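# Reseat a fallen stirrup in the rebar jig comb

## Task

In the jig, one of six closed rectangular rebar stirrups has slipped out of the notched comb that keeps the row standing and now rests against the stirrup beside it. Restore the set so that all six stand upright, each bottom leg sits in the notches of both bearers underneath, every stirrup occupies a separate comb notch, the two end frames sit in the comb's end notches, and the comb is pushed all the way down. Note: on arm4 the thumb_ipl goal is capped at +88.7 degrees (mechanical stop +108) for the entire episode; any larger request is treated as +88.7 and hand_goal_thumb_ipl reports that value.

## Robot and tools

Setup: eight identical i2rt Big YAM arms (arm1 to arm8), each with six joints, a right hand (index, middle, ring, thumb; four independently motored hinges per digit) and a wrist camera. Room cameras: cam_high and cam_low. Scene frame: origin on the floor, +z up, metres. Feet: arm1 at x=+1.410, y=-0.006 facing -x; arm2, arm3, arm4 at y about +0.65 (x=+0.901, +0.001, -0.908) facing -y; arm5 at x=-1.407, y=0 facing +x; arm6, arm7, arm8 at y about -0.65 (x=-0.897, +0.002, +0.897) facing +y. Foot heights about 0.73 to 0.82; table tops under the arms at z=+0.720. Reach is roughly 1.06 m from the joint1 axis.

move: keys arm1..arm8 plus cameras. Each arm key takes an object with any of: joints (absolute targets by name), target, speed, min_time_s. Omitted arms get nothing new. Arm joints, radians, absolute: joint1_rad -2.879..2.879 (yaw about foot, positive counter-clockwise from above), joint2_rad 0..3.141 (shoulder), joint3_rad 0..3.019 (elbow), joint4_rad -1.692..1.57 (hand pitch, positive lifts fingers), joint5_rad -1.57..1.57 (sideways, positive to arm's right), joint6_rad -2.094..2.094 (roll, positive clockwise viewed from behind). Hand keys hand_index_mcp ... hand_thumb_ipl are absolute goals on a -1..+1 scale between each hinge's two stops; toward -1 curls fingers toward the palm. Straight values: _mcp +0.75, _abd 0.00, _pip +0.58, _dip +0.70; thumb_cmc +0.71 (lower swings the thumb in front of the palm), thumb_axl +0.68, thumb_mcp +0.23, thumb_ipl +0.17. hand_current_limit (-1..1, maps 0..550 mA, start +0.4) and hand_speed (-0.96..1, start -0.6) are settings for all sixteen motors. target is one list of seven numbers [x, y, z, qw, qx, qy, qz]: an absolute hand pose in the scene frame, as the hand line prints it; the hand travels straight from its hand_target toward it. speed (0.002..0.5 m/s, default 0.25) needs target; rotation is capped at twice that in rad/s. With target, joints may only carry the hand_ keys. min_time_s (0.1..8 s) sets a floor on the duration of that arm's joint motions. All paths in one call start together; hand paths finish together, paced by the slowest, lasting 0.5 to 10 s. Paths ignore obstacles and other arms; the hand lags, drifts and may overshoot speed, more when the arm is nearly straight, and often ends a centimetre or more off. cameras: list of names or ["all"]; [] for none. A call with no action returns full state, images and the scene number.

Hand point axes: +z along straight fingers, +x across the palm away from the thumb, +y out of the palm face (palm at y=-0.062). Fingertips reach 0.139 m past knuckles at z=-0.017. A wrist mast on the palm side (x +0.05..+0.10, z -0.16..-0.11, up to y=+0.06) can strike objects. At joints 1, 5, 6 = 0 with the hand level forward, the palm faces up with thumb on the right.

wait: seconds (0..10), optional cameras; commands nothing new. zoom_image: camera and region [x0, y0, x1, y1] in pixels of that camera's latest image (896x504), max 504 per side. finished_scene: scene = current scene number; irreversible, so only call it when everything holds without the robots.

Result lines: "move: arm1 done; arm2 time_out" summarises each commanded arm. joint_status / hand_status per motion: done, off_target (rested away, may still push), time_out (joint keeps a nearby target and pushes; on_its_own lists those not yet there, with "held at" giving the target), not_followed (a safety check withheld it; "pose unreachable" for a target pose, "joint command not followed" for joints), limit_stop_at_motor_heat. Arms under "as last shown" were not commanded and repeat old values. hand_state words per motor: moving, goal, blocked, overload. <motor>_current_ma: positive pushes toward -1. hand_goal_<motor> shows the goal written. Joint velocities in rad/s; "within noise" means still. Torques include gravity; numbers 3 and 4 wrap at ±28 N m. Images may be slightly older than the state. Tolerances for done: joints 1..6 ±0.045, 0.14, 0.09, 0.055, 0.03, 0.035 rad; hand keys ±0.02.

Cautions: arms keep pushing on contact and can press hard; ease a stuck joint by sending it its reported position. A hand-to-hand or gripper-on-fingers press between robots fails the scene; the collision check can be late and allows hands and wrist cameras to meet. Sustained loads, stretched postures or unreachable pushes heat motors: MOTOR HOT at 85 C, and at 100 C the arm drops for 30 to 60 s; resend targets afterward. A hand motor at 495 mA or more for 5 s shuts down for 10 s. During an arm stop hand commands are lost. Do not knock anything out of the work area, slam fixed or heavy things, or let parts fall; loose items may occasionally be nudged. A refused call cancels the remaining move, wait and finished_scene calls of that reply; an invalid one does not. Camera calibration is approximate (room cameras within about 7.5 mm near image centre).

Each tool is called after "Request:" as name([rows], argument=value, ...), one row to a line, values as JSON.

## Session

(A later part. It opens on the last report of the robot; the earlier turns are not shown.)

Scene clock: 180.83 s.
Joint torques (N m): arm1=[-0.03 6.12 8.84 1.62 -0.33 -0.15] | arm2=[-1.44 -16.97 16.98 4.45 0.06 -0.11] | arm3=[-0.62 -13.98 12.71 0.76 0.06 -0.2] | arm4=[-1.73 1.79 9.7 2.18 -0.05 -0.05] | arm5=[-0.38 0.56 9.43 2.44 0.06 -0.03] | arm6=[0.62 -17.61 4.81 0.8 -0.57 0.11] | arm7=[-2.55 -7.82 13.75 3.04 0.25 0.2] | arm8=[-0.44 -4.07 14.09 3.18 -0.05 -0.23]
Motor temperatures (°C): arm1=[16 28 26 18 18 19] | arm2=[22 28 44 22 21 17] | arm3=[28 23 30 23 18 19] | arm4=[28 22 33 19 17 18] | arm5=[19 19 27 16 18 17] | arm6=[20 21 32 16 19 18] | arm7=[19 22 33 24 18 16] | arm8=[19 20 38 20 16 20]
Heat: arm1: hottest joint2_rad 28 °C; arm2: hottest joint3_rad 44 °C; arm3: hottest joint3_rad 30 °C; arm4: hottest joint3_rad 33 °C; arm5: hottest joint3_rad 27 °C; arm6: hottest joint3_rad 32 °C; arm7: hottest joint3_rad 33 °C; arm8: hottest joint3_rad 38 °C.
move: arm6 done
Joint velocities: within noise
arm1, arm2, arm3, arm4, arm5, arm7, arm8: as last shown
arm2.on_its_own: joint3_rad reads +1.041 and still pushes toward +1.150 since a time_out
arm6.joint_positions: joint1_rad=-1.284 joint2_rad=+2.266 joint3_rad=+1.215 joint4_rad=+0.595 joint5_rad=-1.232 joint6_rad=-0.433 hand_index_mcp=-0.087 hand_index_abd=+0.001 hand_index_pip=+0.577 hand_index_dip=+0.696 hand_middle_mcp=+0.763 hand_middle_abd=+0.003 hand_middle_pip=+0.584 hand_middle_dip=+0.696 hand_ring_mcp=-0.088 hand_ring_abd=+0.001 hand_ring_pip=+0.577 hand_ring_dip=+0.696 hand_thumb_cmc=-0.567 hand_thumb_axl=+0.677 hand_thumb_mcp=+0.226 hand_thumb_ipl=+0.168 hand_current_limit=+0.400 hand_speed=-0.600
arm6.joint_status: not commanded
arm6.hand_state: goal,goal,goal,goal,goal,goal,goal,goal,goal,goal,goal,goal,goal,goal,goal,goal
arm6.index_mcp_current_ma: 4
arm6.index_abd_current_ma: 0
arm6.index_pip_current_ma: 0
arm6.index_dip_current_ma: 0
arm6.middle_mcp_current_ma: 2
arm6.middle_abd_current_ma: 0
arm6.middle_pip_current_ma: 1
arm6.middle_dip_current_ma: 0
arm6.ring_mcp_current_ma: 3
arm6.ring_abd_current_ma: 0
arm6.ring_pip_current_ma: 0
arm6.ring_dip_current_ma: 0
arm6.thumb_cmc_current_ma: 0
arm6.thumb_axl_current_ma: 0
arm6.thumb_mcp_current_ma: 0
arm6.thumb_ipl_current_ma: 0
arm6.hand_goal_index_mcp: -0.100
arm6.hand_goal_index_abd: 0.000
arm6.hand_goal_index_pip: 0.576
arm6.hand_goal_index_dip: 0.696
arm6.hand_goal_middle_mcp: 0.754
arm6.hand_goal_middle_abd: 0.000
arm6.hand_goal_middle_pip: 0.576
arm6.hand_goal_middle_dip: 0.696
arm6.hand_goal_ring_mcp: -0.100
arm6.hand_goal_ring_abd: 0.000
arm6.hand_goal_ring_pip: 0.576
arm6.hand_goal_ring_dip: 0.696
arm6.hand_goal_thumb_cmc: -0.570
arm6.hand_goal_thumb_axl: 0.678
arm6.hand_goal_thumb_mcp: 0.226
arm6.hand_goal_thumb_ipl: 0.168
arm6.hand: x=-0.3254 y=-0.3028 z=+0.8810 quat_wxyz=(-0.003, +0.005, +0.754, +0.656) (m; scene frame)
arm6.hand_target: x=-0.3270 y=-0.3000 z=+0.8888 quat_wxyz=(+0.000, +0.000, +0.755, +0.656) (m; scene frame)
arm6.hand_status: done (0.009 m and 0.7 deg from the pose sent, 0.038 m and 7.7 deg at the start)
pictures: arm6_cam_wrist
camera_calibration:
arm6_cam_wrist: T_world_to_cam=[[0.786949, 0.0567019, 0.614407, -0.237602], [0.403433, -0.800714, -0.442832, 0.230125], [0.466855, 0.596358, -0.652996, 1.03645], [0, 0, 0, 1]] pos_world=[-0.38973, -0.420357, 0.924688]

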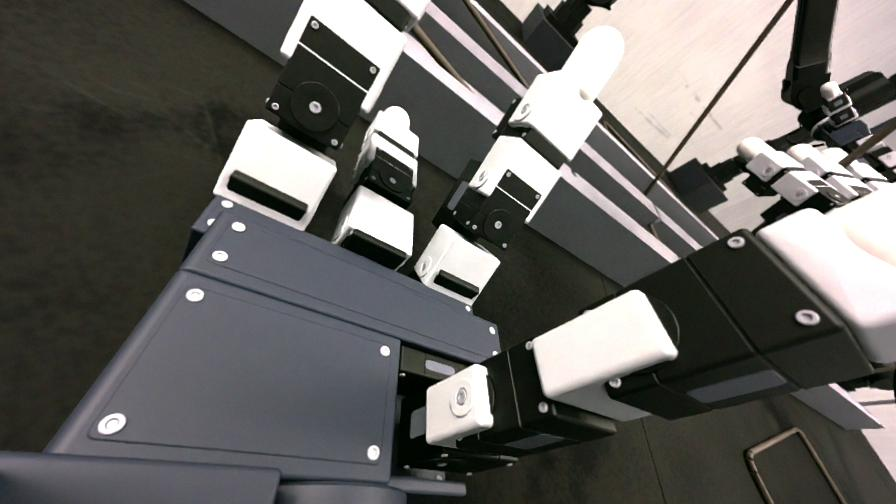

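Request:
move(arm4={"target": [-0.63, 0.36, 1.04, 0.6342, 0.6342, -0.3128, 0.3128], "speed": 0.35, "joints": {"hand_index_abd": 0.15, "hand_middle_abd": -0.12, "hand_ring_abd": -0.2, "hand_thumb_cmc": -0.571}}, cameras=["arm4_cam_wrist"])

Scene clock: 191.37 s.
Joint torques (N m): arm1=[-0.09 5.36 8.81 1.69 -0.35 -0.1] | arm2=[-1.49 -17.03 16.96 4.45 0.06 -0.11] | arm3=[-0.62 -13.98 12.7 0.77 0.06 -0.2] | arm4=[-1.2 -9.64 5.45 1.76 -0.19 -0.21] | arm5=[-0.38 0.56 9.43 2.43 0.06 -0.03] | arm6=[0.67 -17.61 4.81 0.81 -0.57 0.11] | arm7=[-2.32 -7.88 13.75 3 0.25 0.2] | arm8=[-0.44 -4.07 14.08 3.19 -0.05 -0.23]
Motor temperatures (°C): arm1=[16 28 26 18 18 19] | arm2=[22 28 45 22 21 17] | arm3=[28 23 31 22 18 19] | arm4=[28 22 33 19 17 18] | arm5=[19 19 27 16 18 17] | arm6=[19 22 31 15 19 18] | arm7=[19 22 34 23 18 16] | arm8=[19 20 39 20 16 20]
Heat: arm1: hottest joint2_rad 28 °C; arm2: hottest joint3_rad 45 °C; arm3: hottest joint3_rad 31 °C; arm4: hottest joint3_rad 33 °C; arm5: hottest joint3_rad 27 °C; arm6: hottest joint3_rad 31 °C; arm7: hottest joint3_rad 34 °C; arm8: hottest joint3_rad 39 °C.
move: arm4 done
Joint velocities: within noise
arm1, arm2, arm3, arm5, arm6, arm7, arm8: as last shown
arm2.on_its_own: joint3_rad reads +1.041 and still pushes toward +1.150 since a time_out
arm4.joint_positions: joint1_rad=+1.284 joint2_rad=+1.568 joint3_rad=+0.596 joint4_rad=+0.993 joint5_rad=+1.261 joint6_rad=+0.901 hand_index_mcp=+0.759 hand_index_abd=+0.151 hand_index_pip=+0.577 hand_index_dip=+0.696 hand_middle_mcp=+0.759 hand_middle_abd=-0.109 hand_middle_pip=+0.577 hand_middle_dip=+0.696 hand_ring_mcp=+0.759 hand_ring_abd=-0.190 hand_ring_pip=+0.577 hand_ring_dip=+0.696 hand_thumb_cmc=-0.553 hand_thumb_axl=+0.677 hand_thumb_mcp=+0.226 hand_thumb_ipl=+0.168 hand_current_limit=+0.400 hand_speed=-0.600
arm4.joint_status: all done
arm4.hand_state: goal,goal,goal,goal,goal,goal,goal,goal,goal,goal,goal,goal,goal,goal,goal,goal
arm4.index_mcp_current_ma: 19
arm4.index_abd_current_ma: 2
arm4.index_pip_current_ma: 2
arm4.index_dip_current_ma: 0
arm4.middle_mcp_current_ma: 18
arm4.middle_abd_current_ma: 36
arm4.middle_pip_current_ma: 2
arm4.middle_dip_current_ma: 0
arm4.ring_mcp_current_ma: 19
arm4.ring_abd_current_ma: 34
arm4.ring_pip_current_ma: 2
arm4.ring_dip_current_ma: 0
arm4.thumb_cmc_current_ma: 68
arm4.thumb_axl_current_ma: -3
arm4.thumb_mcp_current_ma: -1
arm4.thumb_ipl_current_ma: -1
arm4.hand_goal_index_mcp: 0.754
arm4.hand_goal_index_abd: 0.150
arm4.hand_goal_index_pip: 0.576
arm4.hand_goal_index_dip: 0.696
arm4.hand_goal_middle_mcp: 0.754
arm4.hand_goal_middle_abd: -0.120
arm4.hand_goal_middle_pip: 0.576
arm4.hand_goal_middle_dip: 0.696
arm4.hand_goal_ring_mcp: 0.754
arm4.hand_goal_ring_abd: -0.200
arm4.hand_goal_ring_pip: 0.576
arm4.hand_goal_ring_dip: 0.696
arm4.hand_goal_thumb_cmc: -0.570
arm4.hand_goal_thumb_axl: 0.678
arm4.hand_goal_thumb_mcp: 0.226
arm4.hand_goal_thumb_ipl: 0.168
arm4.hand: x=-0.6310 y=+0.3610 z=+1.0431 quat_wxyz=(+0.631, +0.632, -0.318, +0.317) (m; scene frame)
arm4.hand_target: x=-0.6300 y=+0.3601 z=+1.0401 quat_wxyz=(+0.634, +0.634, -0.313, +0.313) (m; scene frame)
arm4.hand_status: done (0.003 m and 0.9 deg from the pose sent, 0.547 m and 31.1 deg at the start)
arm6.joint_positions: joint1_rad=-1.284 joint2_rad=+2.266 joint3_rad=+1.215 joint4_rad=+0.595 joint5_rad=-1.232 joint6_rad=-0.434 hand_index_mcp=-0.087 hand_index_abd=+0.001 hand_index_pip=+0.577 hand_index_dip=+0.696 hand_middle_mcp=+0.763 hand_middle_abd=+0.003 hand_middle_pip=+0.584 hand_middle_dip=+0.696 hand_ring_mcp=-0.088 hand_ring_abd=+0.001 hand_ring_pip=+0.577 hand_ring_dip=+0.696 hand_thumb_cmc=-0.567 hand_thumb_axl=+0.677 hand_thumb_mcp=+0.226 hand_thumb_ipl=+0.168 hand_current_limit=+0.400 hand_speed=-0.600
arm6.hand: x=-0.3254 y=-0.3028 z=+0.8812 quat_wxyz=(-0.002, +0.005, +0.754, +0.656) (m; scene frame)
arm6.hand_target: x=-0.3270 y=-0.3000 z=+0.8890 quat_wxyz=(+0.000, +0.000, +0.755, +0.656) (m; scene frame)
pictures: arm4_cam_wrist
camera_calibration:
arm4_cam_wrist: T_world_to_cam=[[-0.964591, 0.0361935, -0.261257, -0.320386], [0.209917, 0.705067, -0.677359, 0.540863], [0.159688, -0.708216, -0.687699, 1.20121], [0, 0, 0, 1]] pos_world=[-0.614395, 0.480965, 1.10872]

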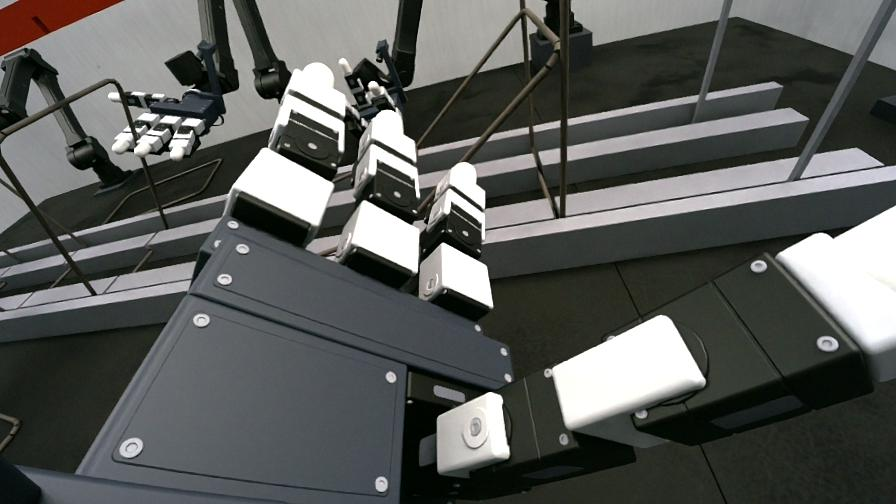

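Request:
zoom_image(camera="arm4_cam_wrist", region=[280, 0, 620, 290])

Scaled by 1.482.

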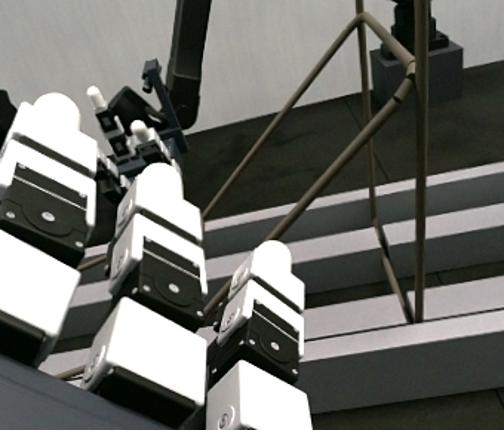

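Request:
move(arm4={"target": [-0.712, 0.29, 0.998, 0.6342, 0.6342, -0.3128, 0.3128], "speed": 0.2}, cameras=["arm4_cam_wrist"])

Request:
zoom_image(camera="arm4_cam_wrist", region=[280, 0, 620, 290])

Scene clock: 197.27 s.
Joint torques (N m): arm1=[0.73 6.12 8.87 1.63 -0.31 -0.08] | arm2=[-1.44 -17.03 16.98 4.46 0.07 -0.11] | arm3=[-0.62 -13.98 12.71 0.77 0.06 -0.2] | arm4=[-3.37 -9.93 4.64 1.89 -0.14 -0.14] | arm5=[-0.32 0.56 9.42 2.45 0.06 -0.03] | arm6=[0.62 -17.61 4.82 0.83 -0.57 0.1] | arm7=[-2.67 -8 13.74 3.03 0.24 0.19] | arm8=[-0.62 -4.07 14.05 3.17 -0.05 -0.23]
Motor temperatures (°C): arm1=[16 28 26 18 18 19] | arm2=[22 28 46 22 21 17] | arm3=[28 23 31 22 17 19] | arm4=[28 22 33 19 17 18] | arm5=[19 19 27 16 18 17] | arm6=[19 23 30 15 19 18] | arm7=[19 22 34 23 18 16] | arm8=[19 20 39 20 16 20]
Heat: arm1: hottest joint2_rad 28 °C; arm2: hottest joint3_rad 46 °C; arm3: hottest joint3_rad 31 °C; arm4: hottest joint3_rad 33 °C; arm5: hottest joint3_rad 27 °C; arm6: hottest joint3_rad 30 °C; arm7: hottest joint3_rad 34 °C; arm8: hottest joint3_rad 39 °C.
move: arm4 done
Joint velocities: arm1=[within noise] | arm2=[within noise] | arm3=[within noise] | arm4=[within noise] | arm5=[within noise] | arm6=[within noise] | arm7=[-0.005 -0.044 -0.007 -0.017 0.007 -0.022] | arm8=[within noise]
arm1.joint_positions: joint1_rad=-0.255 joint2_rad=+0.577 joint3_rad=+1.767 joint4_rad=-1.583 joint5_rad=-0.468 joint6_rad=+0.886 hand_index_mcp=+0.755 hand_index_abd=+0.001 hand_index_pip=+0.577 hand_index_dip=+0.696 hand_middle_mcp=+0.755 hand_middle_abd=+0.001 hand_middle_pip=+0.577 hand_middle_dip=+0.696 hand_ring_mcp=+0.756 hand_ring_abd=+0.001 hand_ring_pip=+0.577 hand_ring_dip=+0.696 hand_thumb_cmc=+0.715 hand_thumb_axl=+0.677 hand_thumb_mcp=+0.226 hand_thumb_ipl=+0.168 hand_current_limit=+0.400 hand_speed=-0.600
arm1.joint_status: not commanded
arm1.hand_state: goal,goal,goal,goal,goal,goal,goal,goal,goal,goal,goal,goal,goal,goal,goal,goal
arm1.index_mcp_current_ma: 0
arm1.index_abd_current_ma: 0
arm1.index_pip_current_ma: 0
arm1.index_dip_current_ma: 0
arm1.middle_mcp_current_ma: 0
arm1.middle_abd_current_ma: 0
arm1.middle_pip_current_ma: 0
arm1.middle_dip_current_ma: 0
arm1.ring_mcp_current_ma: 0
arm1.ring_abd_current_ma: 0
arm1.ring_pip_current_ma: 0
arm1.ring_dip_current_ma: 0
arm1.thumb_cmc_current_ma: 0
arm1.thumb_axl_current_ma: 0
arm1.thumb_mcp_current_ma: 0
arm1.thumb_ipl_current_ma: 0
arm1.hand_goal_index_mcp: 0.754
arm1.hand_goal_index_abd: 0.000
arm1.hand_goal_index_pip: 0.576
arm1.hand_goal_index_dip: 0.696
arm1.hand_goal_middle_mcp: 0.754
arm1.hand_goal_middle_abd: 0.000
arm1.hand_goal_middle_pip: 0.576
arm1.hand_goal_middle_dip: 0.696
arm1.hand_goal_ring_mcp: 0.754
arm1.hand_goal_ring_abd: 0.000
arm1.hand_goal_ring_pip: 0.576
arm1.hand_goal_ring_dip: 0.696
arm1.hand_goal_thumb_cmc: 0.714
arm1.hand_goal_thumb_axl: 0.678
arm1.hand_goal_thumb_mcp: 0.226
arm1.hand_goal_thumb_ipl: 0.168
arm1.hand: x=+1.2665 y=+0.0303 z=+1.4081 quat_wxyz=(+0.568, +0.297, -0.764, -0.067) (m; scene frame)
arm1.hand_target: x=+1.2701 y=+0.0299 z=+1.4197 quat_wxyz=(+0.573, +0.298, -0.760, -0.075) (m; scene frame)
arm1.hand_status: not commanded
arm2.joint_positions: joint1_rad=+0.076 joint2_rad=+1.541 joint3_rad=+1.041 joint4_rad=+0.625 joint5_rad=+0.059 joint6_rad=+0.006 hand_index_mcp=+0.782 hand_index_abd=+0.001 hand_index_pip=+0.577 hand_index_dip=+0.696 hand_middle_mcp=+0.778 hand_middle_abd=+0.001 hand_middle_pip=+0.577 hand_middle_dip=+0.696 hand_ring_mcp=+0.775 hand_ring_abd=+0.001 hand_ring_pip=+0.577 hand_ring_dip=+0.696 hand_thumb_cmc=-0.568 hand_thumb_axl=+0.677 hand_thumb_mcp=+0.226 hand_thumb_ipl=+0.168 hand_current_limit=+0.400 hand_speed=-0.600
arm2.joint_status: not commanded
arm2.hand_state: blocked,goal,goal,goal,blocked,goal,goal,goal,blocked,goal,goal,goal,goal,goal,goal,goal
arm2.index_mcp_current_ma: 16
arm2.index_abd_current_ma: 0
arm2.index_pip_current_ma: 0
arm2.index_dip_current_ma: 0
arm2.middle_mcp_current_ma: 12
arm2.middle_abd_current_ma: 0
arm2.middle_pip_current_ma: 0
arm2.middle_dip_current_ma: 0
arm2.ring_mcp_current_ma: 9
arm2.ring_abd_current_ma: 0
arm2.ring_pip_current_ma: 0
arm2.ring_dip_current_ma: 0
arm2.thumb_cmc_current_ma: 0
arm2.thumb_axl_current_ma: 0
arm2.thumb_mcp_current_ma: 0
arm2.thumb_ipl_current_ma: 0
arm2.hand_goal_index_mcp: 0.754
arm2.hand_goal_index_abd: 0.000
arm2.hand_goal_index_pip: 0.576
arm2.hand_goal_index_dip: 0.696
arm2.hand_goal_middle_mcp: 0.754
arm2.hand_goal_middle_abd: 0.000
arm2.hand_goal_middle_pip: 0.576
arm2.hand_goal_middle_dip: 0.696
arm2.hand_goal_ring_mcp: 0.754
arm2.hand_goal_ring_abd: 0.000
arm2.hand_goal_ring_pip: 0.576
arm2.hand_goal_ring_dip: 0.696
arm2.hand_goal_thumb_cmc: -0.570
arm2.hand_goal_thumb_axl: 0.678
arm2.hand_goal_thumb_mcp: 0.226
arm2.hand_goal_thumb_ipl: 0.168
arm2.on_its_own: joint3_rad reads +1.041 and still pushes toward +1.150 since a time_out
arm2.hand: x=+0.9202 y=+0.0059 z=+1.2669 quat_wxyz=(+0.751, +0.660, +0.005, +0.006) (m; scene frame)
arm2.hand_target: x=+0.9110 y=+0.0336 z=+1.3769 quat_wxyz=(+0.816, +0.579, -0.001, +0.001) (m; scene frame)
arm2.hand_status: not commanded
arm3.joint_positions: joint1_rad=+1.087 joint2_rad=+1.867 joint3_rad=+1.362 joint4_rad=+0.482 joint5_rad=+1.040 joint6_rad=+0.018 hand_index_mcp=+0.763 hand_index_abd=-0.056 hand_index_pip=+0.577 hand_index_dip=+0.696 hand_middle_mcp=+0.763 hand_middle_abd=+0.052 hand_middle_pip=+0.577 hand_middle_dip=+0.696 hand_ring_mcp=+0.762 hand_ring_abd=-0.197 hand_ring_pip=+0.577 hand_ring_dip=+0.696 hand_thumb_cmc=+0.722 hand_thumb_axl=+0.677 hand_thumb_mcp=+0.226 hand_thumb_ipl=+0.168 hand_current_limit=+0.400 hand_speed=-0.600
arm3.joint_status: not commanded
arm3.hand_state: goal,blocked,goal,goal,goal,blocked,goal,goal,goal,goal,goal,goal,goal,goal,goal,goal
arm3.index_mcp_current_ma: 22
arm3.index_abd_current_ma: 117
arm3.index_pip_current_ma: 1
arm3.index_dip_current_ma: 0
arm3.middle_mcp_current_ma: 21
arm3.middle_abd_current_ma: -131
arm3.middle_pip_current_ma: 1
arm3.middle_dip_current_ma: 0
arm3.ring_mcp_current_ma: 18
arm3.ring_abd_current_ma: 5
arm3.ring_pip_current_ma: 1
arm3.ring_dip_current_ma: 0
arm3.thumb_cmc_current_ma: 17
arm3.thumb_axl_current_ma: -1
arm3.thumb_mcp_current_ma: 0
arm3.thumb_ipl_current_ma: 0
arm3.hand_goal_index_mcp: 0.754
arm3.hand_goal_index_abd: -0.100
arm3.hand_goal_index_pip: 0.576
arm3.hand_goal_index_dip: 0.696
arm3.hand_goal_middle_mcp: 0.754
arm3.hand_goal_middle_abd: 0.100
arm3.hand_goal_middle_pip: 0.576
arm3.hand_goal_middle_dip: 0.696
arm3.hand_goal_ring_mcp: 0.754
arm3.hand_goal_ring_abd: -0.200
arm3.hand_goal_ring_pip: 0.576
arm3.hand_goal_ring_dip: 0.696
arm3.hand_goal_thumb_cmc: 0.714
arm3.hand_goal_thumb_axl: 0.678
arm3.hand_goal_thumb_mcp: 0.226
arm3.hand_goal_thumb_ipl: 0.168
arm3.hand: x=+0.5038 y=+0.1880 z=+1.1698 quat_wxyz=(+0.708, +0.707, +0.002, +0.009) (m; scene frame)
arm3.hand_target: x=+0.5097 y=+0.1747 z=+1.1676 quat_wxyz=(+0.707, +0.707, +0.000, +0.000) (m; scene frame)
arm3.hand_status: not commanded
arm4.joint_positions: joint1_rad=+1.017 joint2_rad=+1.628 joint3_rad=+0.456 joint4_rad=+1.179 joint5_rad=+0.983 joint6_rad=+0.900 hand_index_mcp=+0.759 hand_index_abd=+0.151 hand_index_pip=+0.577 hand_index_dip=+0.696 hand_middle_mcp=+0.759 hand_middle_abd=-0.110 hand_middle_pip=+0.577 hand_middle_dip=+0.696 hand_ring_mcp=+0.759 hand_ring_abd=-0.190 hand_ring_pip=+0.577 hand_ring_dip=+0.696 hand_thumb_cmc=-0.553 hand_thumb_axl=+0.677 hand_thumb_mcp=+0.226 hand_thumb_ipl=+0.168 hand_current_limit=+0.400 hand_speed=-0.600
arm4.joint_status: not commanded
arm4.hand_state: goal,goal,goal,goal,goal,goal,goal,goal,goal,goal,goal,goal,goal,goal,goal,goal
arm4.index_mcp_current_ma: 19
arm4.index_abd_current_ma: 2
arm4.index_pip_current_ma: 2
arm4.index_dip_current_ma: 0
arm4.middle_mcp_current_ma: 19
arm4.middle_abd_current_ma: 34
arm4.middle_pip_current_ma: 2
arm4.middle_dip_current_ma: 0
arm4.ring_mcp_current_ma: 19
arm4.ring_abd_current_ma: 32
arm4.ring_pip_current_ma: 2
arm4.ring_dip_current_ma: 0
arm4.thumb_cmc_current_ma: 68
arm4.thumb_axl_current_ma: -3
arm4.thumb_mcp_current_ma: -1
arm4.thumb_ipl_current_ma: -1
arm4.hand_goal_index_mcp: 0.754
arm4.hand_goal_index_abd: 0.150
arm4.hand_goal_index_pip: 0.576
arm4.hand_goal_index_dip: 0.696
arm4.hand_goal_middle_mcp: 0.754
arm4.hand_goal_middle_abd: -0.120
arm4.hand_goal_middle_pip: 0.576
arm4.hand_goal_middle_dip: 0.696
arm4.hand_goal_ring_mcp: 0.754
arm4.hand_goal_ring_abd: -0.200
arm4.hand_goal_ring_pip: 0.576
arm4.hand_goal_ring_dip: 0.696
arm4.hand_goal_thumb_cmc: -0.570
arm4.hand_goal_thumb_axl: 0.678
arm4.hand_goal_thumb_mcp: 0.226
arm4.hand_goal_thumb_ipl: 0.168
arm4.hand: x=-0.7084 y=+0.2937 z=+1.0002 quat_wxyz=(+0.631, +0.637, -0.309, +0.316) (m; scene frame)
arm4.hand_target: x=-0.7119 y=+0.2901 z=+0.9980 quat_wxyz=(+0.634, +0.634, -0.313, +0.313) (m; scene frame)
arm4.hand_status: done (0.006 m and 0.7 deg from the pose sent, 0.117 m and 0.9 deg at the start)
arm5.joint_positions: joint1_rad=-0.432 joint2_rad=+0.645 joint3_rad=+1.439 joint4_rad=-1.339 joint5_rad=-0.024 joint6_rad=+1.060 hand_index_mcp=+0.755 hand_index_abd=+0.000 hand_index_pip=+0.577 hand_index_dip=+0.696 hand_middle_mcp=+0.755 hand_middle_abd=+0.000 hand_middle_pip=+0.577 hand_middle_dip=+0.696 hand_ring_mcp=+0.755 hand_ring_abd=+0.000 hand_ring_pip=+0.577 hand_ring_dip=+0.696 hand_thumb_cmc=+0.715 hand_thumb_axl=+0.677 hand_thumb_mcp=+0.226 hand_thumb_ipl=+0.168 hand_current_limit=+0.400 hand_speed=-0.600
arm5.joint_status: not commanded
arm5.hand_state: goal,goal,goal,goal,goal,goal,goal,goal,goal,goal,goal,goal,goal,goal,goal,goal
arm5.index_mcp_current_ma: 2
arm5.index_abd_current_ma: 0
arm5.index_pip_current_ma: 1
arm5.index_dip_current_ma: 0
arm5.middle_mcp_current_ma: 2
arm5.middle_abd_current_ma: 0
arm5.middle_pip_current_ma: 1
arm5.middle_dip_current_ma: 0
arm5.ring_mcp_current_ma: 2
arm5.ring_abd_current_ma: 0
arm5.ring_pip_current_ma: 1
arm5.ring_dip_current_ma: 0
arm5.thumb_cmc_current_ma: 2
arm5.thumb_axl_current_ma: -1
arm5.thumb_mcp_current_ma: 0
arm5.thumb_ipl_current_ma: -1
arm5.hand_goal_index_mcp: 0.754
arm5.hand_goal_index_abd: 0.000
arm5.hand_goal_index_pip: 0.576
arm5.hand_goal_index_dip: 0.696
arm5.hand_goal_middle_mcp: 0.754
arm5.hand_goal_middle_abd: 0.000
arm5.hand_goal_middle_pip: 0.576
arm5.hand_goal_middle_dip: 0.696
arm5.hand_goal_ring_mcp: 0.754
arm5.hand_goal_ring_abd: 0.000
arm5.hand_goal_ring_pip: 0.576
arm5.hand_goal_ring_dip: 0.696
arm5.hand_goal_thumb_cmc: 0.714
arm5.hand_goal_thumb_axl: 0.678
arm5.hand_goal_thumb_mcp: 0.226
arm5.hand_goal_thumb_ipl: 0.168
arm5.hand: x=-1.2037 y=-0.1706 z=+1.3222 quat_wxyz=(+0.202, +0.869, +0.061, +0.447) (m; scene frame)
arm5.hand_target: x=-1.2070 y=-0.1693 z=+1.3377 quat_wxyz=(+0.209, +0.860, +0.061, +0.461) (m; scene frame)
arm5.hand_status: not commanded
arm6: as last shown
arm7.joint_positions: joint1_rad=-0.166 joint2_rad=+1.288 joint3_rad=+0.396 joint4_rad=+0.856 joint5_rad=-0.237 joint6_rad=-0.456 hand_index_mcp=+0.746 hand_index_abd=-0.053 hand_index_pip=+0.572 hand_index_dip=+0.696 hand_middle_mcp=+0.753 hand_middle_abd=+0.015 hand_middle_pip=+0.573 hand_middle_dip=+0.696 hand_ring_mcp=+0.760 hand_ring_abd=-0.200 hand_ring_pip=+0.577 hand_ring_dip=+0.696 hand_thumb_cmc=+0.720 hand_thumb_axl=+0.677 hand_thumb_mcp=+0.226 hand_thumb_ipl=+0.168 hand_current_limit=+0.400 hand_speed=-0.600
arm7.joint_status: not commanded
arm7.hand_state: goal,blocked,goal,goal,goal,blocked,goal,goal,goal,goal,goal,goal,goal,goal,goal,goal
arm7.index_mcp_current_ma: -34
arm7.index_abd_current_ma: 182
arm7.index_pip_current_ma: -16
arm7.index_dip_current_ma: 0
arm7.middle_mcp_current_ma: -6
arm7.middle_abd_current_ma: -342
arm7.middle_pip_current_ma: -10
arm7.middle_dip_current_ma: 0
arm7.ring_mcp_current_ma: 26
arm7.ring_abd_current_ma: -1
arm7.ring_pip_current_ma: 3
arm7.ring_dip_current_ma: 0
arm7.thumb_cmc_current_ma: 23
arm7.thumb_axl_current_ma: -3
arm7.thumb_mcp_current_ma: -1
arm7.thumb_ipl_current_ma: -1
arm7.hand_goal_index_mcp: 0.754
arm7.hand_goal_index_abd: -0.100
arm7.hand_goal_index_pip: 0.576
arm7.hand_goal_index_dip: 0.696
arm7.hand_goal_middle_mcp: 0.754
arm7.hand_goal_middle_abd: 0.100
arm7.hand_goal_middle_pip: 0.576
arm7.hand_goal_middle_dip: 0.696
arm7.hand_goal_ring_mcp: 0.754
arm7.hand_goal_ring_abd: -0.200
arm7.hand_goal_ring_pip: 0.576
arm7.hand_goal_ring_dip: 0.696
arm7.hand_goal_thumb_cmc: 0.714
arm7.hand_goal_thumb_axl: 0.678
arm7.hand_goal_thumb_mcp: 0.226
arm7.hand_goal_thumb_ipl: 0.168
arm7.hand: x=+0.0416 y=-0.1943 z=+1.0562 quat_wxyz=(+0.140, -0.169, +0.695, +0.685) (m; scene frame)
arm7.hand_target: x=+0.0593 y=-0.1857 z=+1.0896 quat_wxyz=(+0.157, -0.149, +0.672, +0.708) (m; scene frame)
arm7.hand_status: not commanded
arm8.joint_positions: joint1_rad=+0.433 joint2_rad=+0.957 joint3_rad=+0.597 joint4_rad=+0.357 joint5_rad=+0.441 joint6_rad=-0.013 hand_index_mcp=+0.763 hand_index_abd=-0.027 hand_index_pip=+0.577 hand_index_dip=+0.696 hand_middle_mcp=+0.762 hand_middle_abd=+0.059 hand_middle_pip=+0.577 hand_middle_dip=+0.696 hand_ring_mcp=+0.761 hand_ring_abd=-0.197 hand_ring_pip=+0.577 hand_ring_dip=+0.696 hand_thumb_cmc=+0.721 hand_thumb_axl=+0.677 hand_thumb_mcp=+0.225 hand_thumb_ipl=+0.168 hand_current_limit=+0.400 hand_speed=-0.600
arm8.joint_status: not commanded
arm8.hand_state: goal,blocked,goal,goal,goal,blocked,goal,goal,goal,goal,goal,goal,goal,goal,goal,goal
arm8.index_mcp_current_ma: 45
arm8.index_abd_current_ma: 203
arm8.index_pip_current_ma: 4
arm8.index_dip_current_ma: 0
arm8.middle_mcp_current_ma: 43
arm8.middle_abd_current_ma: -178
arm8.middle_pip_current_ma: 4
arm8.middle_dip_current_ma: 0
arm8.ring_mcp_current_ma: 38
arm8.ring_abd_current_ma: 14
arm8.ring_pip_current_ma: 4
arm8.ring_dip_current_ma: 0
arm8.thumb_cmc_current_ma: 33
arm8.thumb_axl_current_ma: -4
arm8.thumb_mcp_current_ma: -4
arm8.thumb_ipl_current_ma: -2
arm8.hand_goal_index_mcp: 0.754
arm8.hand_goal_index_abd: -0.074
arm8.hand_goal_index_pip: 0.576
arm8.hand_goal_index_dip: 0.696
arm8.hand_goal_middle_mcp: 0.754
arm8.hand_goal_middle_abd: 0.100
arm8.hand_goal_middle_pip: 0.576
arm8.hand_goal_middle_dip: 0.696
arm8.hand_goal_ring_mcp: 0.754
arm8.hand_goal_ring_abd: -0.200
arm8.hand_goal_ring_pip: 0.576
arm8.hand_goal_ring_dip: 0.696
arm8.hand_goal_thumb_cmc: 0.714
arm8.hand_goal_thumb_axl: 0.678
arm8.hand_goal_thumb_mcp: 0.226
arm8.hand_goal_thumb_ipl: 0.168
arm8.hand: x=+0.7881 y=-0.2079 z=+1.1632 quat_wxyz=(+0.004, -0.010, +0.706, +0.708) (m; scene frame)
arm8.hand_target: x=+0.7895 y=-0.2023 z=+1.1960 quat_wxyz=(+0.000, +0.000, +0.685, +0.728) (m; scene frame)
arm8.hand_status: not commanded
pictures: arm4_cam_wrist
camera_calibration:
arm4_cam_wrist: T_world_to_cam=[[-0.96903, 0.0253252, -0.245641, -0.41932], [0.190607, 0.709138, -0.678817, 0.562132], [0.157002, -0.704615, -0.692003, 1.1377], [0, 0, 0, 1]] pos_world=[-0.692101, 0.413629, 1.06587]

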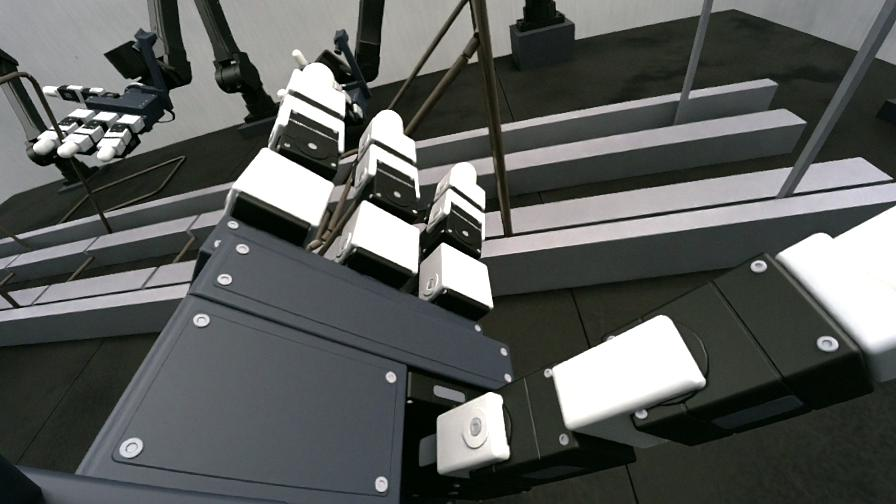

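Scaled by 1.482.

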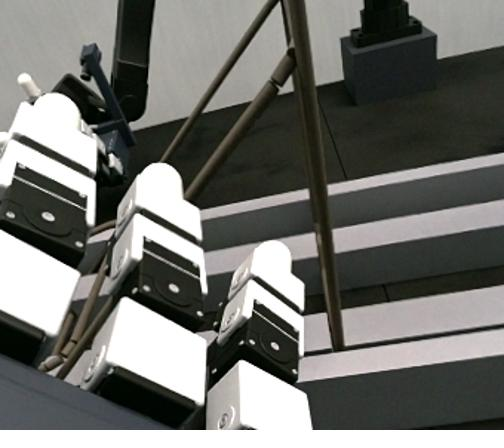

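Request:
move(arm4={"target": [-0.7155, 0.24, 1.003, 0.6334, 0.6334, -0.3138, 0.3138], "speed": 0.15}, cameras=["arm4_cam_wrist"])

Request:
zoom_image(camera="arm4_cam_wrist", region=[280, 0, 620, 290])

Scene clock: 200.90 s.
Joint torques (N m): arm1=[0.67 5.66 8.85 1.65 -0.35 -0.13] | arm2=[-1.49 -17.03 16.96 4.46 0.06 -0.11] | arm3=[-0.62 -13.92 12.7 0.79 0.06 -0.21] | arm4=[-2.08 -10.46 6.95 1.24 -0.2 -0.11] | arm5=[-0.32 0.56 9.44 2.44 0.06 -0.03] | arm6=[0.62 -17.61 4.81 0.83 -0.56 0.1] | arm7=[-2.37 -7.94 13.74 3.1 0.23 0.21] | arm8=[-0.56 -4.19 14.05 3.19 -0.05 -0.23]
Motor temperatures (°C): arm1=[16 28 26 18 18 19] | arm2=[22 28 46 22 21 17] | arm3=[28 23 31 22 17 19] | arm4=[28 22 33 19 17 18] | arm5=[19 19 27 16 18 17] | arm6=[19 24 30 15 19 18] | arm7=[19 22 34 23 18 16] | arm8=[19 20 39 20 16 20]
Heat: arm1: hottest joint2_rad 28 °C; arm2: hottest joint3_rad 46 °C; arm3: hottest joint3_rad 31 °C; arm4: hottest joint3_rad 33 °C; arm5: hottest joint3_rad 27 °C; arm6: hottest joint3_rad 30 °C; arm7: hottest joint3_rad 34 °C; arm8: hottest joint3_rad 39 °C.
move: arm4 off_target
Joint velocities: within noise
arm1, arm2, arm3, arm5, arm6, arm7, arm8: as last shown
arm2.on_its_own: joint3_rad reads +1.041 and still pushes toward +1.150 since a time_out
arm4.joint_positions: joint1_rad=+0.896 joint2_rad=+1.652 joint3_rad=+0.503 joint4_rad=+1.151 joint5_rad=+0.863 joint6_rad=+0.900 hand_index_mcp=+0.759 hand_index_abd=+0.151 hand_index_pip=+0.577 hand_index_dip=+0.696 hand_middle_mcp=+0.759 hand_middle_abd=-0.110 hand_middle_pip=+0.577 hand_middle_dip=+0.696 hand_ring_mcp=+0.759 hand_ring_abd=-0.190 hand_ring_pip=+0.577 hand_ring_dip=+0.696 hand_thumb_cmc=-0.553 hand_thumb_axl=+0.677 hand_thumb_mcp=+0.226 hand_thumb_ipl=+0.168 hand_current_limit=+0.400 hand_speed=-0.600
arm4.joint_status: not commanded
arm4.hand_state: goal,goal,goal,goal,goal,goal,goal,goal,goal,goal,goal,goal,goal,goal,goal,goal
arm4.index_mcp_current_ma: 20
arm4.index_abd_current_ma: 2
arm4.index_pip_current_ma: 2
arm4.index_dip_current_ma: 0
arm4.middle_mcp_current_ma: 19
arm4.middle_abd_current_ma: 34
arm4.middle_pip_current_ma: 2
arm4.middle_dip_current_ma: 0
arm4.ring_mcp_current_ma: 19
arm4.ring_abd_current_ma: 32
arm4.ring_pip_current_ma: 2
arm4.ring_dip_current_ma: 0
arm4.thumb_cmc_current_ma: 68
arm4.thumb_axl_current_ma: -3
arm4.thumb_mcp_current_ma: -1
arm4.thumb_ipl_current_ma: -1
arm4.hand_goal_index_mcp: 0.754
arm4.hand_goal_index_abd: 0.150
arm4.hand_goal_index_pip: 0.576
arm4.hand_goal_index_dip: 0.696
arm4.hand_goal_middle_mcp: 0.754
arm4.hand_goal_middle_abd: -0.120
arm4.hand_goal_middle_pip: 0.576
arm4.hand_goal_middle_dip: 0.696
arm4.hand_goal_ring_mcp: 0.754
arm4.hand_goal_ring_abd: -0.200
arm4.hand_goal_ring_pip: 0.576
arm4.hand_goal_ring_dip: 0.696
arm4.hand_goal_thumb_cmc: -0.570
arm4.hand_goal_thumb_axl: 0.678
arm4.hand_goal_thumb_mcp: 0.226
arm4.hand_goal_thumb_ipl: 0.168
arm4.hand: x=-0.7195 y=+0.2504 z=+1.0004 quat_wxyz=(+0.631, +0.639, -0.309, +0.313) (m; scene frame)
arm4.hand_target: x=-0.7157 y=+0.2403 z=+1.0030 quat_wxyz=(+0.634, +0.634, -0.314, +0.314) (m; scene frame)
arm4.hand_status: off_target (0.011 m and 0.9 deg from the pose sent, 0.054 m and 0.7 deg at the start)
pictures: arm4_cam_wrist
camera_calibration:
arm4_cam_wrist: T_world_to_cam=[[-0.970202, 0.0270437, -0.240783, -0.435119], [0.187982, 0.711009, -0.677591, 0.591457], [0.152875, -0.702663, -0.694906, 1.10849], [0, 0, 0, 1]] pos_world=[-0.702796, 0.370129, 1.06629]

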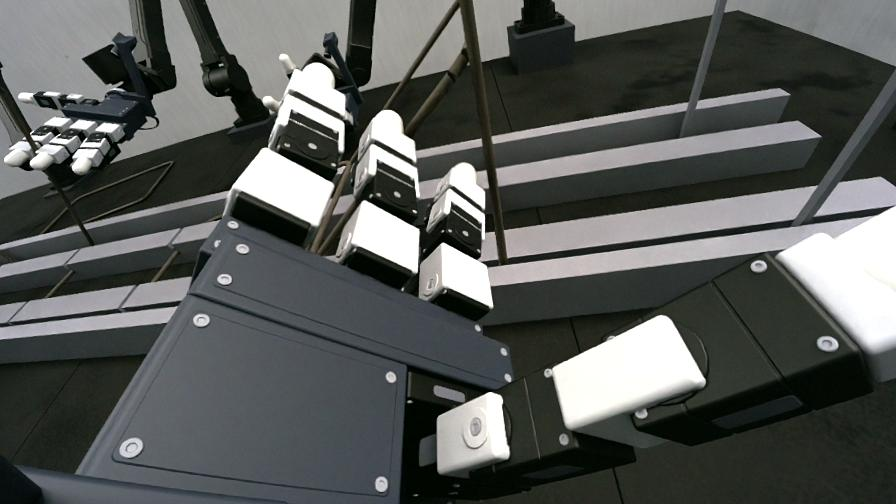

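Scaled by 1.482.

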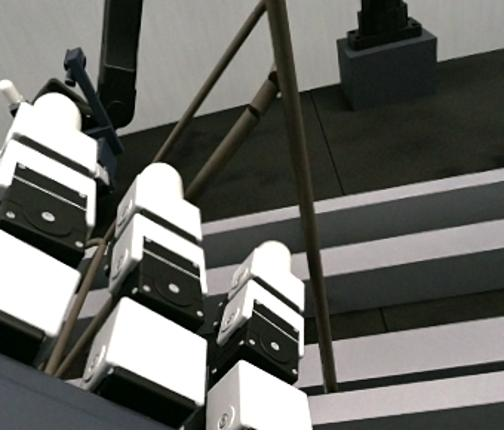

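Request:
move(arm4={"target": [-0.7125, 0.193, 1.0075, 0.6342, 0.6342, -0.3128, 0.3128], "speed": 0.12}, cameras=["arm4_cam_wrist"])

Request:
zoom_image(camera="arm4_cam_wrist", region=[280, 0, 620, 290])

Scene clock: 203.70 s.
Joint torques (N m): arm1=[0.44 6.48 8.69 1.76 -0.31 -0.17] | arm2=[-1.38 -17.03 16.95 4.46 0.06 -0.11] | arm3=[-0.62 -13.92 12.71 0.76 0.06 -0.21] | arm4=[-2.02 -13.27 7.6 1.37 -0.09 -0.12] | arm5=[-0.32 0.56 9.43 2.44 0.07 -0.03] | arm6=[0.62 -17.61 4.82 0.81 -0.57 0.1] | arm7=[-2.49 -7.94 13.75 3.08 0.24 0.2] | arm8=[-0.67 -4.19 14.06 3.19 -0.05 -0.23]
Motor temperatures (°C): arm1=[16 28 26 18 18 19] | arm2=[22 28 46 22 21 17] | arm3=[28 23 31 22 17 19] | arm4=[28 22 33 19 17 18] | arm5=[19 19 27 16 18 17] | arm6=[19 24 30 15 19 18] | arm7=[19 22 34 23 18 16] | arm8=[19 20 39 20 16 20]
Heat: arm1: hottest joint2_rad 28 °C; arm2: hottest joint3_rad 46 °C; arm3: hottest joint3_rad 31 °C; arm4: hottest joint3_rad 33 °C; arm5: hottest joint3_rad 27 °C; arm6: hottest joint3_rad 30 °C; arm7: hottest joint3_rad 34 °C; arm8: hottest joint3_rad 39 °C.
move: arm4 off_target
Joint velocities: within noise
arm1, arm2, arm3, arm5, arm6, arm7, arm8: as last shown
arm2.on_its_own: joint3_rad reads +1.041 and still pushes toward +1.150 since a time_out
arm4.joint_positions: joint1_rad=+0.813 joint2_rad=+1.691 joint3_rad=+0.599 joint4_rad=+1.098 joint5_rad=+0.777 joint6_rad=+0.900 hand_index_mcp=+0.759 hand_index_abd=+0.151 hand_index_pip=+0.577 hand_index_dip=+0.696 hand_middle_mcp=+0.759 hand_middle_abd=-0.117 hand_middle_pip=+0.577 hand_middle_dip=+0.696 hand_ring_mcp=+0.759 hand_ring_abd=-0.190 hand_ring_pip=+0.577 hand_ring_dip=+0.696 hand_thumb_cmc=-0.553 hand_thumb_axl=+0.677 hand_thumb_mcp=+0.226 hand_thumb_ipl=+0.168 hand_current_limit=+0.400 hand_speed=-0.600
arm4.joint_status: not commanded
arm4.hand_state: goal,goal,goal,goal,goal,goal,goal,goal,goal,goal,goal,goal,goal,goal,goal,goal
arm4.index_mcp_current_ma: 20
arm4.index_abd_current_ma: 2
arm4.index_pip_current_ma: 2
arm4.index_dip_current_ma: 0
arm4.middle_mcp_current_ma: 19
arm4.middle_abd_current_ma: 8
arm4.middle_pip_current_ma: 2
arm4.middle_dip_current_ma: 0
arm4.ring_mcp_current_ma: 19
arm4.ring_abd_current_ma: 32
arm4.ring_pip_current_ma: 2
arm4.ring_dip_current_ma: 0
arm4.thumb_cmc_current_ma: 68
arm4.thumb_axl_current_ma: -3
arm4.thumb_mcp_current_ma: -1
arm4.thumb_ipl_current_ma: -1
arm4.hand_goal_index_mcp: 0.754
arm4.hand_goal_index_abd: 0.150
arm4.hand_goal_index_pip: 0.576
arm4.hand_goal_index_dip: 0.696
arm4.hand_goal_middle_mcp: 0.754
arm4.hand_goal_middle_abd: -0.120
arm4.hand_goal_middle_pip: 0.576
arm4.hand_goal_middle_dip: 0.696
arm4.hand_goal_ring_mcp: 0.754
arm4.hand_goal_ring_abd: -0.200
arm4.hand_goal_ring_pip: 0.576
arm4.hand_goal_ring_dip: 0.696
arm4.hand_goal_thumb_cmc: -0.570
arm4.hand_goal_thumb_axl: 0.678
arm4.hand_goal_thumb_mcp: 0.226
arm4.hand_goal_thumb_ipl: 0.168
arm4.hand: x=-0.7147 y=+0.2048 z=+1.0062 quat_wxyz=(+0.631, +0.638, -0.308, +0.315) (m; scene frame)
arm4.hand_target: x=-0.7127 y=+0.1935 z=+1.0076 quat_wxyz=(+0.634, +0.634, -0.313, +0.313) (m; scene frame)
arm4.hand_status: off_target (0.012 m and 0.8 deg from the pose sent, 0.058 m and 0.8 deg at the start)
pictures: arm4_cam_wrist
camera_calibration:
arm4_cam_wrist: T_world_to_cam=[[-0.969556, 0.0237103, -0.243717, -0.423725], [0.188092, 0.70939, -0.679255, 0.629037], [0.156785, -0.704417, -0.692253, 1.0802], [0, 0, 0, 1]] pos_world=[-0.698501, 0.324724, 1.07178]

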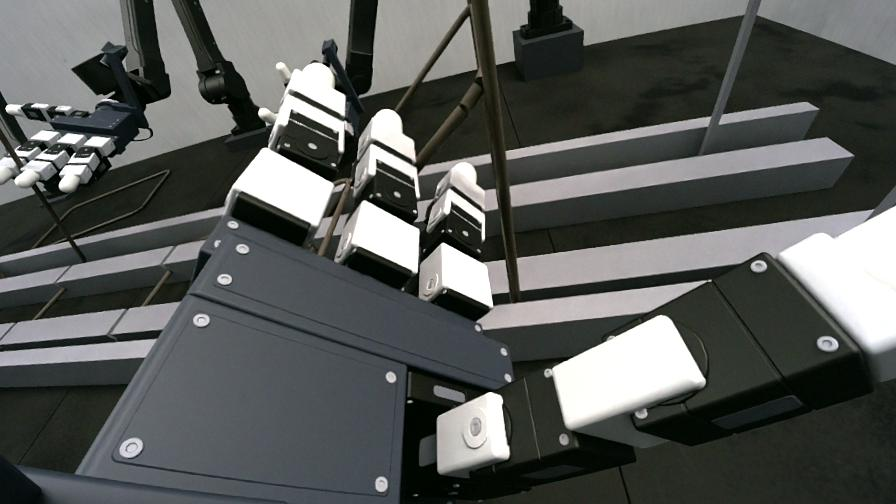

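Scaled by 1.482.

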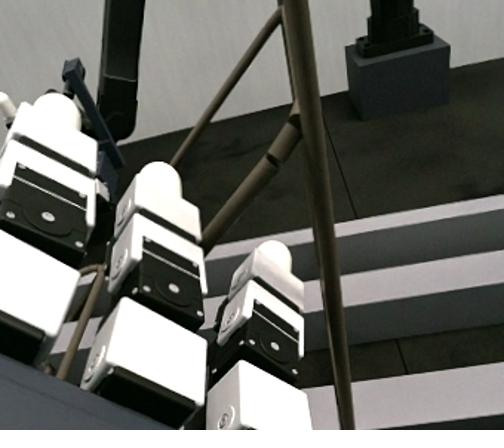

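Request:
move(arm4={"joints": {"hand_index_abd": -0.1, "hand_middle_abd": 0.1}}, cameras=["arm4_cam_wrist"])

Request:
zoom_image(camera="arm4_cam_wrist", region=[280, 0, 620, 290])

Scene clock: 204.83 s.
Joint torques (N m): arm1=[-0.03 5.95 8.75 1.52 -0.33 -0.18] | arm2=[-1.44 -17.03 16.95 4.45 0.05 -0.11] | arm3=[-0.62 -13.98 12.71 0.77 0.06 -0.2] | arm4=[-2.14 -11.58 6.61 1.4 -0.02 -0.08] | arm5=[-0.38 0.56 9.44 2.44 0.07 -0.03] | arm6=[0.67 -17.61 4.82 0.83 -0.56 0.1] | arm7=[-2.67 -7.77 13.76 3.03 0.23 0.21] | arm8=[-0.67 -4.13 14.06 3.19 -0.05 -0.23]
Motor temperatures (°C): arm1=[16 28 26 18 18 19] | arm2=[22 28 46 22 21 17] | arm3=[28 23 31 22 17 19] | arm4=[28 22 33 19 17 18] | arm5=[19 19 27 16 18 17] | arm6=[19 24 30 15 19 18] | arm7=[19 22 34 23 18 16] | arm8=[19 20 39 20 16 20]
Heat: arm1: hottest joint2_rad 28 °C; arm2: hottest joint3_rad 46 °C; arm3: hottest joint3_rad 31 °C; arm4: hottest joint3_rad 33 °C; arm5: hottest joint3_rad 27 °C; arm6: hottest joint3_rad 30 °C; arm7: hottest joint3_rad 34 °C; arm8: hottest joint3_rad 39 °C.
move: arm4 off_target
Joint velocities: within noise
arm1, arm2, arm3, arm5, arm6, arm7, arm8: as last shown
arm2.on_its_own: joint3_rad reads +1.041 and still pushes toward +1.150 since a time_out
arm4.joint_positions: joint1_rad=+0.813 joint2_rad=+1.691 joint3_rad=+0.612 joint4_rad=+1.097 joint5_rad=+0.773 joint6_rad=+0.900 hand_index_mcp=+0.759 hand_index_abd=-0.064 hand_index_pip=+0.577 hand_index_dip=+0.696 hand_middle_mcp=+0.754 hand_middle_abd=+0.052 hand_middle_pip=+0.576 hand_middle_dip=+0.696 hand_ring_mcp=+0.759 hand_ring_abd=-0.191 hand_ring_pip=+0.577 hand_ring_dip=+0.696 hand_thumb_cmc=-0.554 hand_thumb_axl=+0.677 hand_thumb_mcp=+0.226 hand_thumb_ipl=+0.168 hand_current_limit=+0.400 hand_speed=-0.600
arm4.joint_status: hand_index_abd off_target (ended at -0.064, target -0.100); hand_middle_abd off_target (ended at +0.052, target +0.100)
arm4.hand_state: goal,blocked,goal,goal,goal,blocked,goal,goal,goal,goal,goal,goal,goal,goal,goal,goal
arm4.index_mcp_current_ma: 21
arm4.index_abd_current_ma: 132
arm4.index_pip_current_ma: 3
arm4.index_dip_current_ma: 0
arm4.middle_mcp_current_ma: -1
arm4.middle_abd_current_ma: -182
arm4.middle_pip_current_ma: 0
arm4.middle_dip_current_ma: 0
arm4.ring_mcp_current_ma: 19
arm4.ring_abd_current_ma: 30
arm4.ring_pip_current_ma: 2
arm4.ring_dip_current_ma: 0
arm4.thumb_cmc_current_ma: 66
arm4.thumb_axl_current_ma: -3
arm4.thumb_mcp_current_ma: -1
arm4.thumb_ipl_current_ma: -1
arm4.hand_goal_index_mcp: 0.754
arm4.hand_goal_index_abd: -0.100
arm4.hand_goal_index_pip: 0.576
arm4.hand_goal_index_dip: 0.696
arm4.hand_goal_middle_mcp: 0.754
arm4.hand_goal_middle_abd: 0.100
arm4.hand_goal_middle_pip: 0.576
arm4.hand_goal_middle_dip: 0.696
arm4.hand_goal_ring_mcp: 0.754
arm4.hand_goal_ring_abd: -0.200
arm4.hand_goal_ring_pip: 0.576
arm4.hand_goal_ring_dip: 0.696
arm4.hand_goal_thumb_cmc: -0.570
arm4.hand_goal_thumb_axl: 0.678
arm4.hand_goal_thumb_mcp: 0.226
arm4.hand_goal_thumb_ipl: 0.168
arm4.hand: x=-0.7111 y=+0.2016 z=+1.0103 quat_wxyz=(+0.632, +0.634, -0.308, +0.321) (m; scene frame)
arm4.hand_target: x=-0.7127 y=+0.1934 z=+1.0075 quat_wxyz=(+0.634, +0.634, -0.313, +0.313) (m; scene frame)
arm4.hand_status: not commanded
pictures: arm4_cam_wrist
camera_calibration:
arm4_cam_wrist: T_world_to_cam=[[-0.967419, 0.0176834, -0.252563, -0.407471], [0.191405, 0.704055, -0.683864, 0.641387], [0.165726, -0.709925, -0.684501, 1.07981], [0, 0, 0, 1]] pos_world=[-0.695913, 0.322218, 1.07484]

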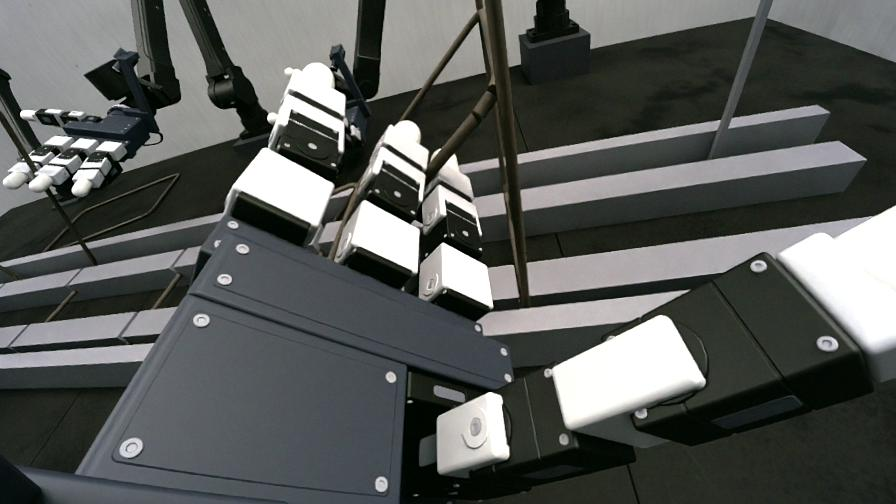

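Scaled by 1.482.

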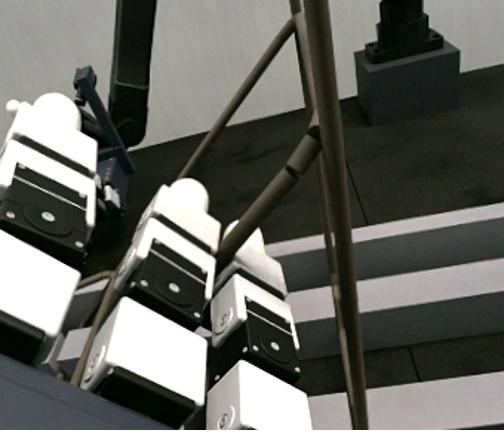

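Request:
move(arm4={"target": [-0.657, 0.192, 1.070, 0.6645, 0.6645, -0.2418, 0.2418], "speed": 0.1}, cameras=["arm4_cam_wrist"])

Request:
zoom_image(camera="arm4_cam_wrist", region=[280, 0, 620, 290])

Scene clock: 208.23 s.
Joint torques (N m): arm1=[0.32 6.71 8.76 1.58 -0.32 -0.13] | arm2=[-1.38 -17.03 16.96 4.45 0.06 -0.11] | arm3=[-0.62 -13.98 12.7 0.76 0.06 -0.21] | arm4=[0.91 -16.15 10.62 1.39 -0.48 -0.38] | arm5=[-0.32 0.56 9.43 2.44 0.06 -0.03] | arm6=[0.62 -17.61 4.81 0.83 -0.56 0.11] | arm7=[-2.55 -7.77 13.74 3.06 0.25 0.2] | arm8=[-0.62 -4.13 14.02 3.17 -0.05 -0.23]
Motor temperatures (°C): arm1=[16 28 26 18 18 19] | arm2=[22 28 47 22 21 17] | arm3=[28 23 31 22 17 19] | arm4=[28 22 33 19 17 18] | arm5=[19 19 27 16 18 17] | arm6=[19 24 29 15 19 18] | arm7=[19 22 34 23 18 16] | arm8=[19 20 39 20 16 20]
Heat: arm1: hottest joint2_rad 28 °C; arm2: hottest joint3_rad 47 °C; arm3: hottest joint3_rad 31 °C; arm4: hottest joint3_rad 33 °C; arm5: hottest joint3_rad 27 °C; arm6: hottest joint3_rad 29 °C; arm7: hottest joint3_rad 34 °C; arm8: hottest joint3_rad 39 °C.
move: arm4 off_target
Joint velocities: within noise
arm1, arm2, arm3, arm5, arm6, arm7, arm8: as last shown
arm2.on_its_own: joint3_rad reads +1.041 and still pushes toward +1.150 since a time_out
arm4.joint_positions: joint1_rad=+0.848 joint2_rad=+1.664 joint3_rad=+0.683 joint4_rad=+0.913 joint5_rad=+0.865 joint6_rad=+0.718 hand_index_mcp=+0.769 hand_index_abd=-0.019 hand_index_pip=+0.579 hand_index_dip=+0.696 hand_middle_mcp=+0.749 hand_middle_abd=+0.042 hand_middle_pip=+0.576 hand_middle_dip=+0.697 hand_ring_mcp=+0.759 hand_ring_abd=-0.191 hand_ring_pip=+0.577 hand_ring_dip=+0.696 hand_thumb_cmc=-0.555 hand_thumb_axl=+0.677 hand_thumb_mcp=+0.226 hand_thumb_ipl=+0.168 hand_current_limit=+0.400 hand_speed=-0.600
arm4.joint_status: not commanded
arm4.hand_state: goal,blocked,goal,goal,goal,blocked,goal,goal,goal,goal,goal,goal,goal,goal,goal,goal
arm4.index_mcp_current_ma: 66
arm4.index_abd_current_ma: 315
arm4.index_pip_current_ma: 12
arm4.index_dip_current_ma: 0
arm4.middle_mcp_current_ma: -20
arm4.middle_abd_current_ma: -220
arm4.middle_pip_current_ma: -1
arm4.middle_dip_current_ma: 2
arm4.ring_mcp_current_ma: 19
arm4.ring_abd_current_ma: 30
arm4.ring_pip_current_ma: 2
arm4.ring_dip_current_ma: 0
arm4.thumb_cmc_current_ma: 60
arm4.thumb_axl_current_ma: -3
arm4.thumb_mcp_current_ma: -1
arm4.thumb_ipl_current_ma: -1
arm4.hand_goal_index_mcp: 0.754
arm4.hand_goal_index_abd: -0.100
arm4.hand_goal_index_pip: 0.576
arm4.hand_goal_index_dip: 0.696
arm4.hand_goal_middle_mcp: 0.754
arm4.hand_goal_middle_abd: 0.100
arm4.hand_goal_middle_pip: 0.576
arm4.hand_goal_middle_dip: 0.696
arm4.hand_goal_ring_mcp: 0.754
arm4.hand_goal_ring_abd: -0.200
arm4.hand_goal_ring_pip: 0.576
arm4.hand_goal_ring_dip: 0.696
arm4.hand_goal_thumb_cmc: -0.570
arm4.hand_goal_thumb_axl: 0.678
arm4.hand_goal_thumb_mcp: 0.226
arm4.hand_goal_thumb_ipl: 0.168
arm4.hand: x=-0.6855 y=+0.1982 z=+1.0349 quat_wxyz=(+0.654, +0.679, -0.254, +0.215) (m; scene frame)
arm4.hand_target: x=-0.6590 y=+0.1945 z=+1.0702 quat_wxyz=(+0.665, +0.664, -0.242, +0.242) (m; scene frame)
arm4.hand_status: off_target (0.046 m and 4.0 deg from the pose sent, 0.081 m and 12.9 deg at the start)
pictures: arm4_cam_wrist
camera_calibration:
arm4_cam_wrist: T_world_to_cam=[[-0.99702, 0.0768983, -0.00620181, -0.663441], [0.0611504, 0.738705, -0.671249, 0.546558], [-0.0470366, -0.669628, -0.741206, 0.994923], [0, 0, 0, 1]] pos_world=[-0.648088, 0.3135, 1.1002]

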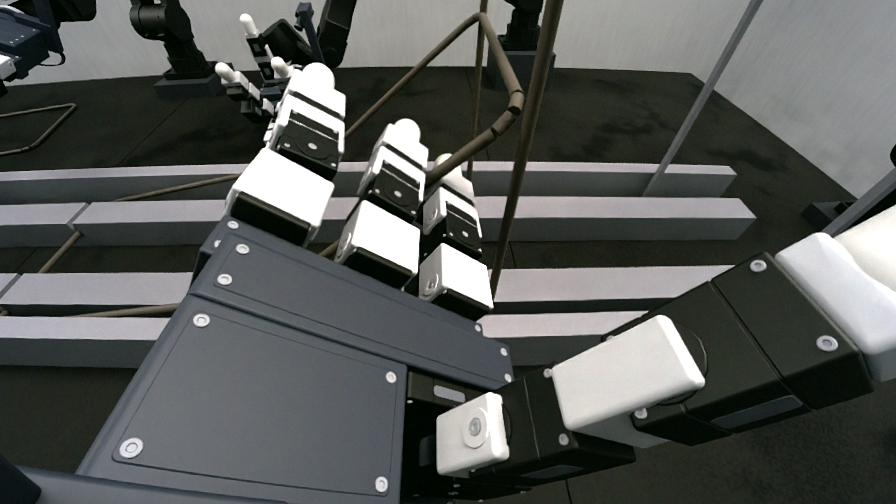

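Scaled by 1.482.

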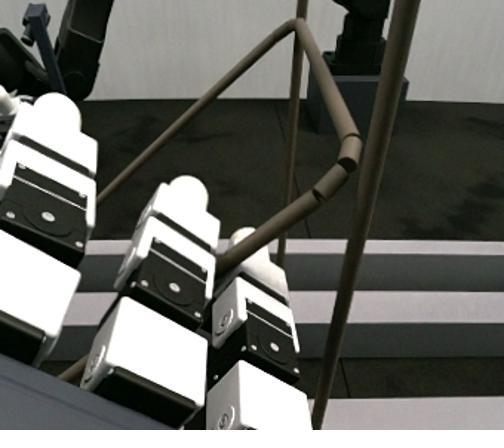

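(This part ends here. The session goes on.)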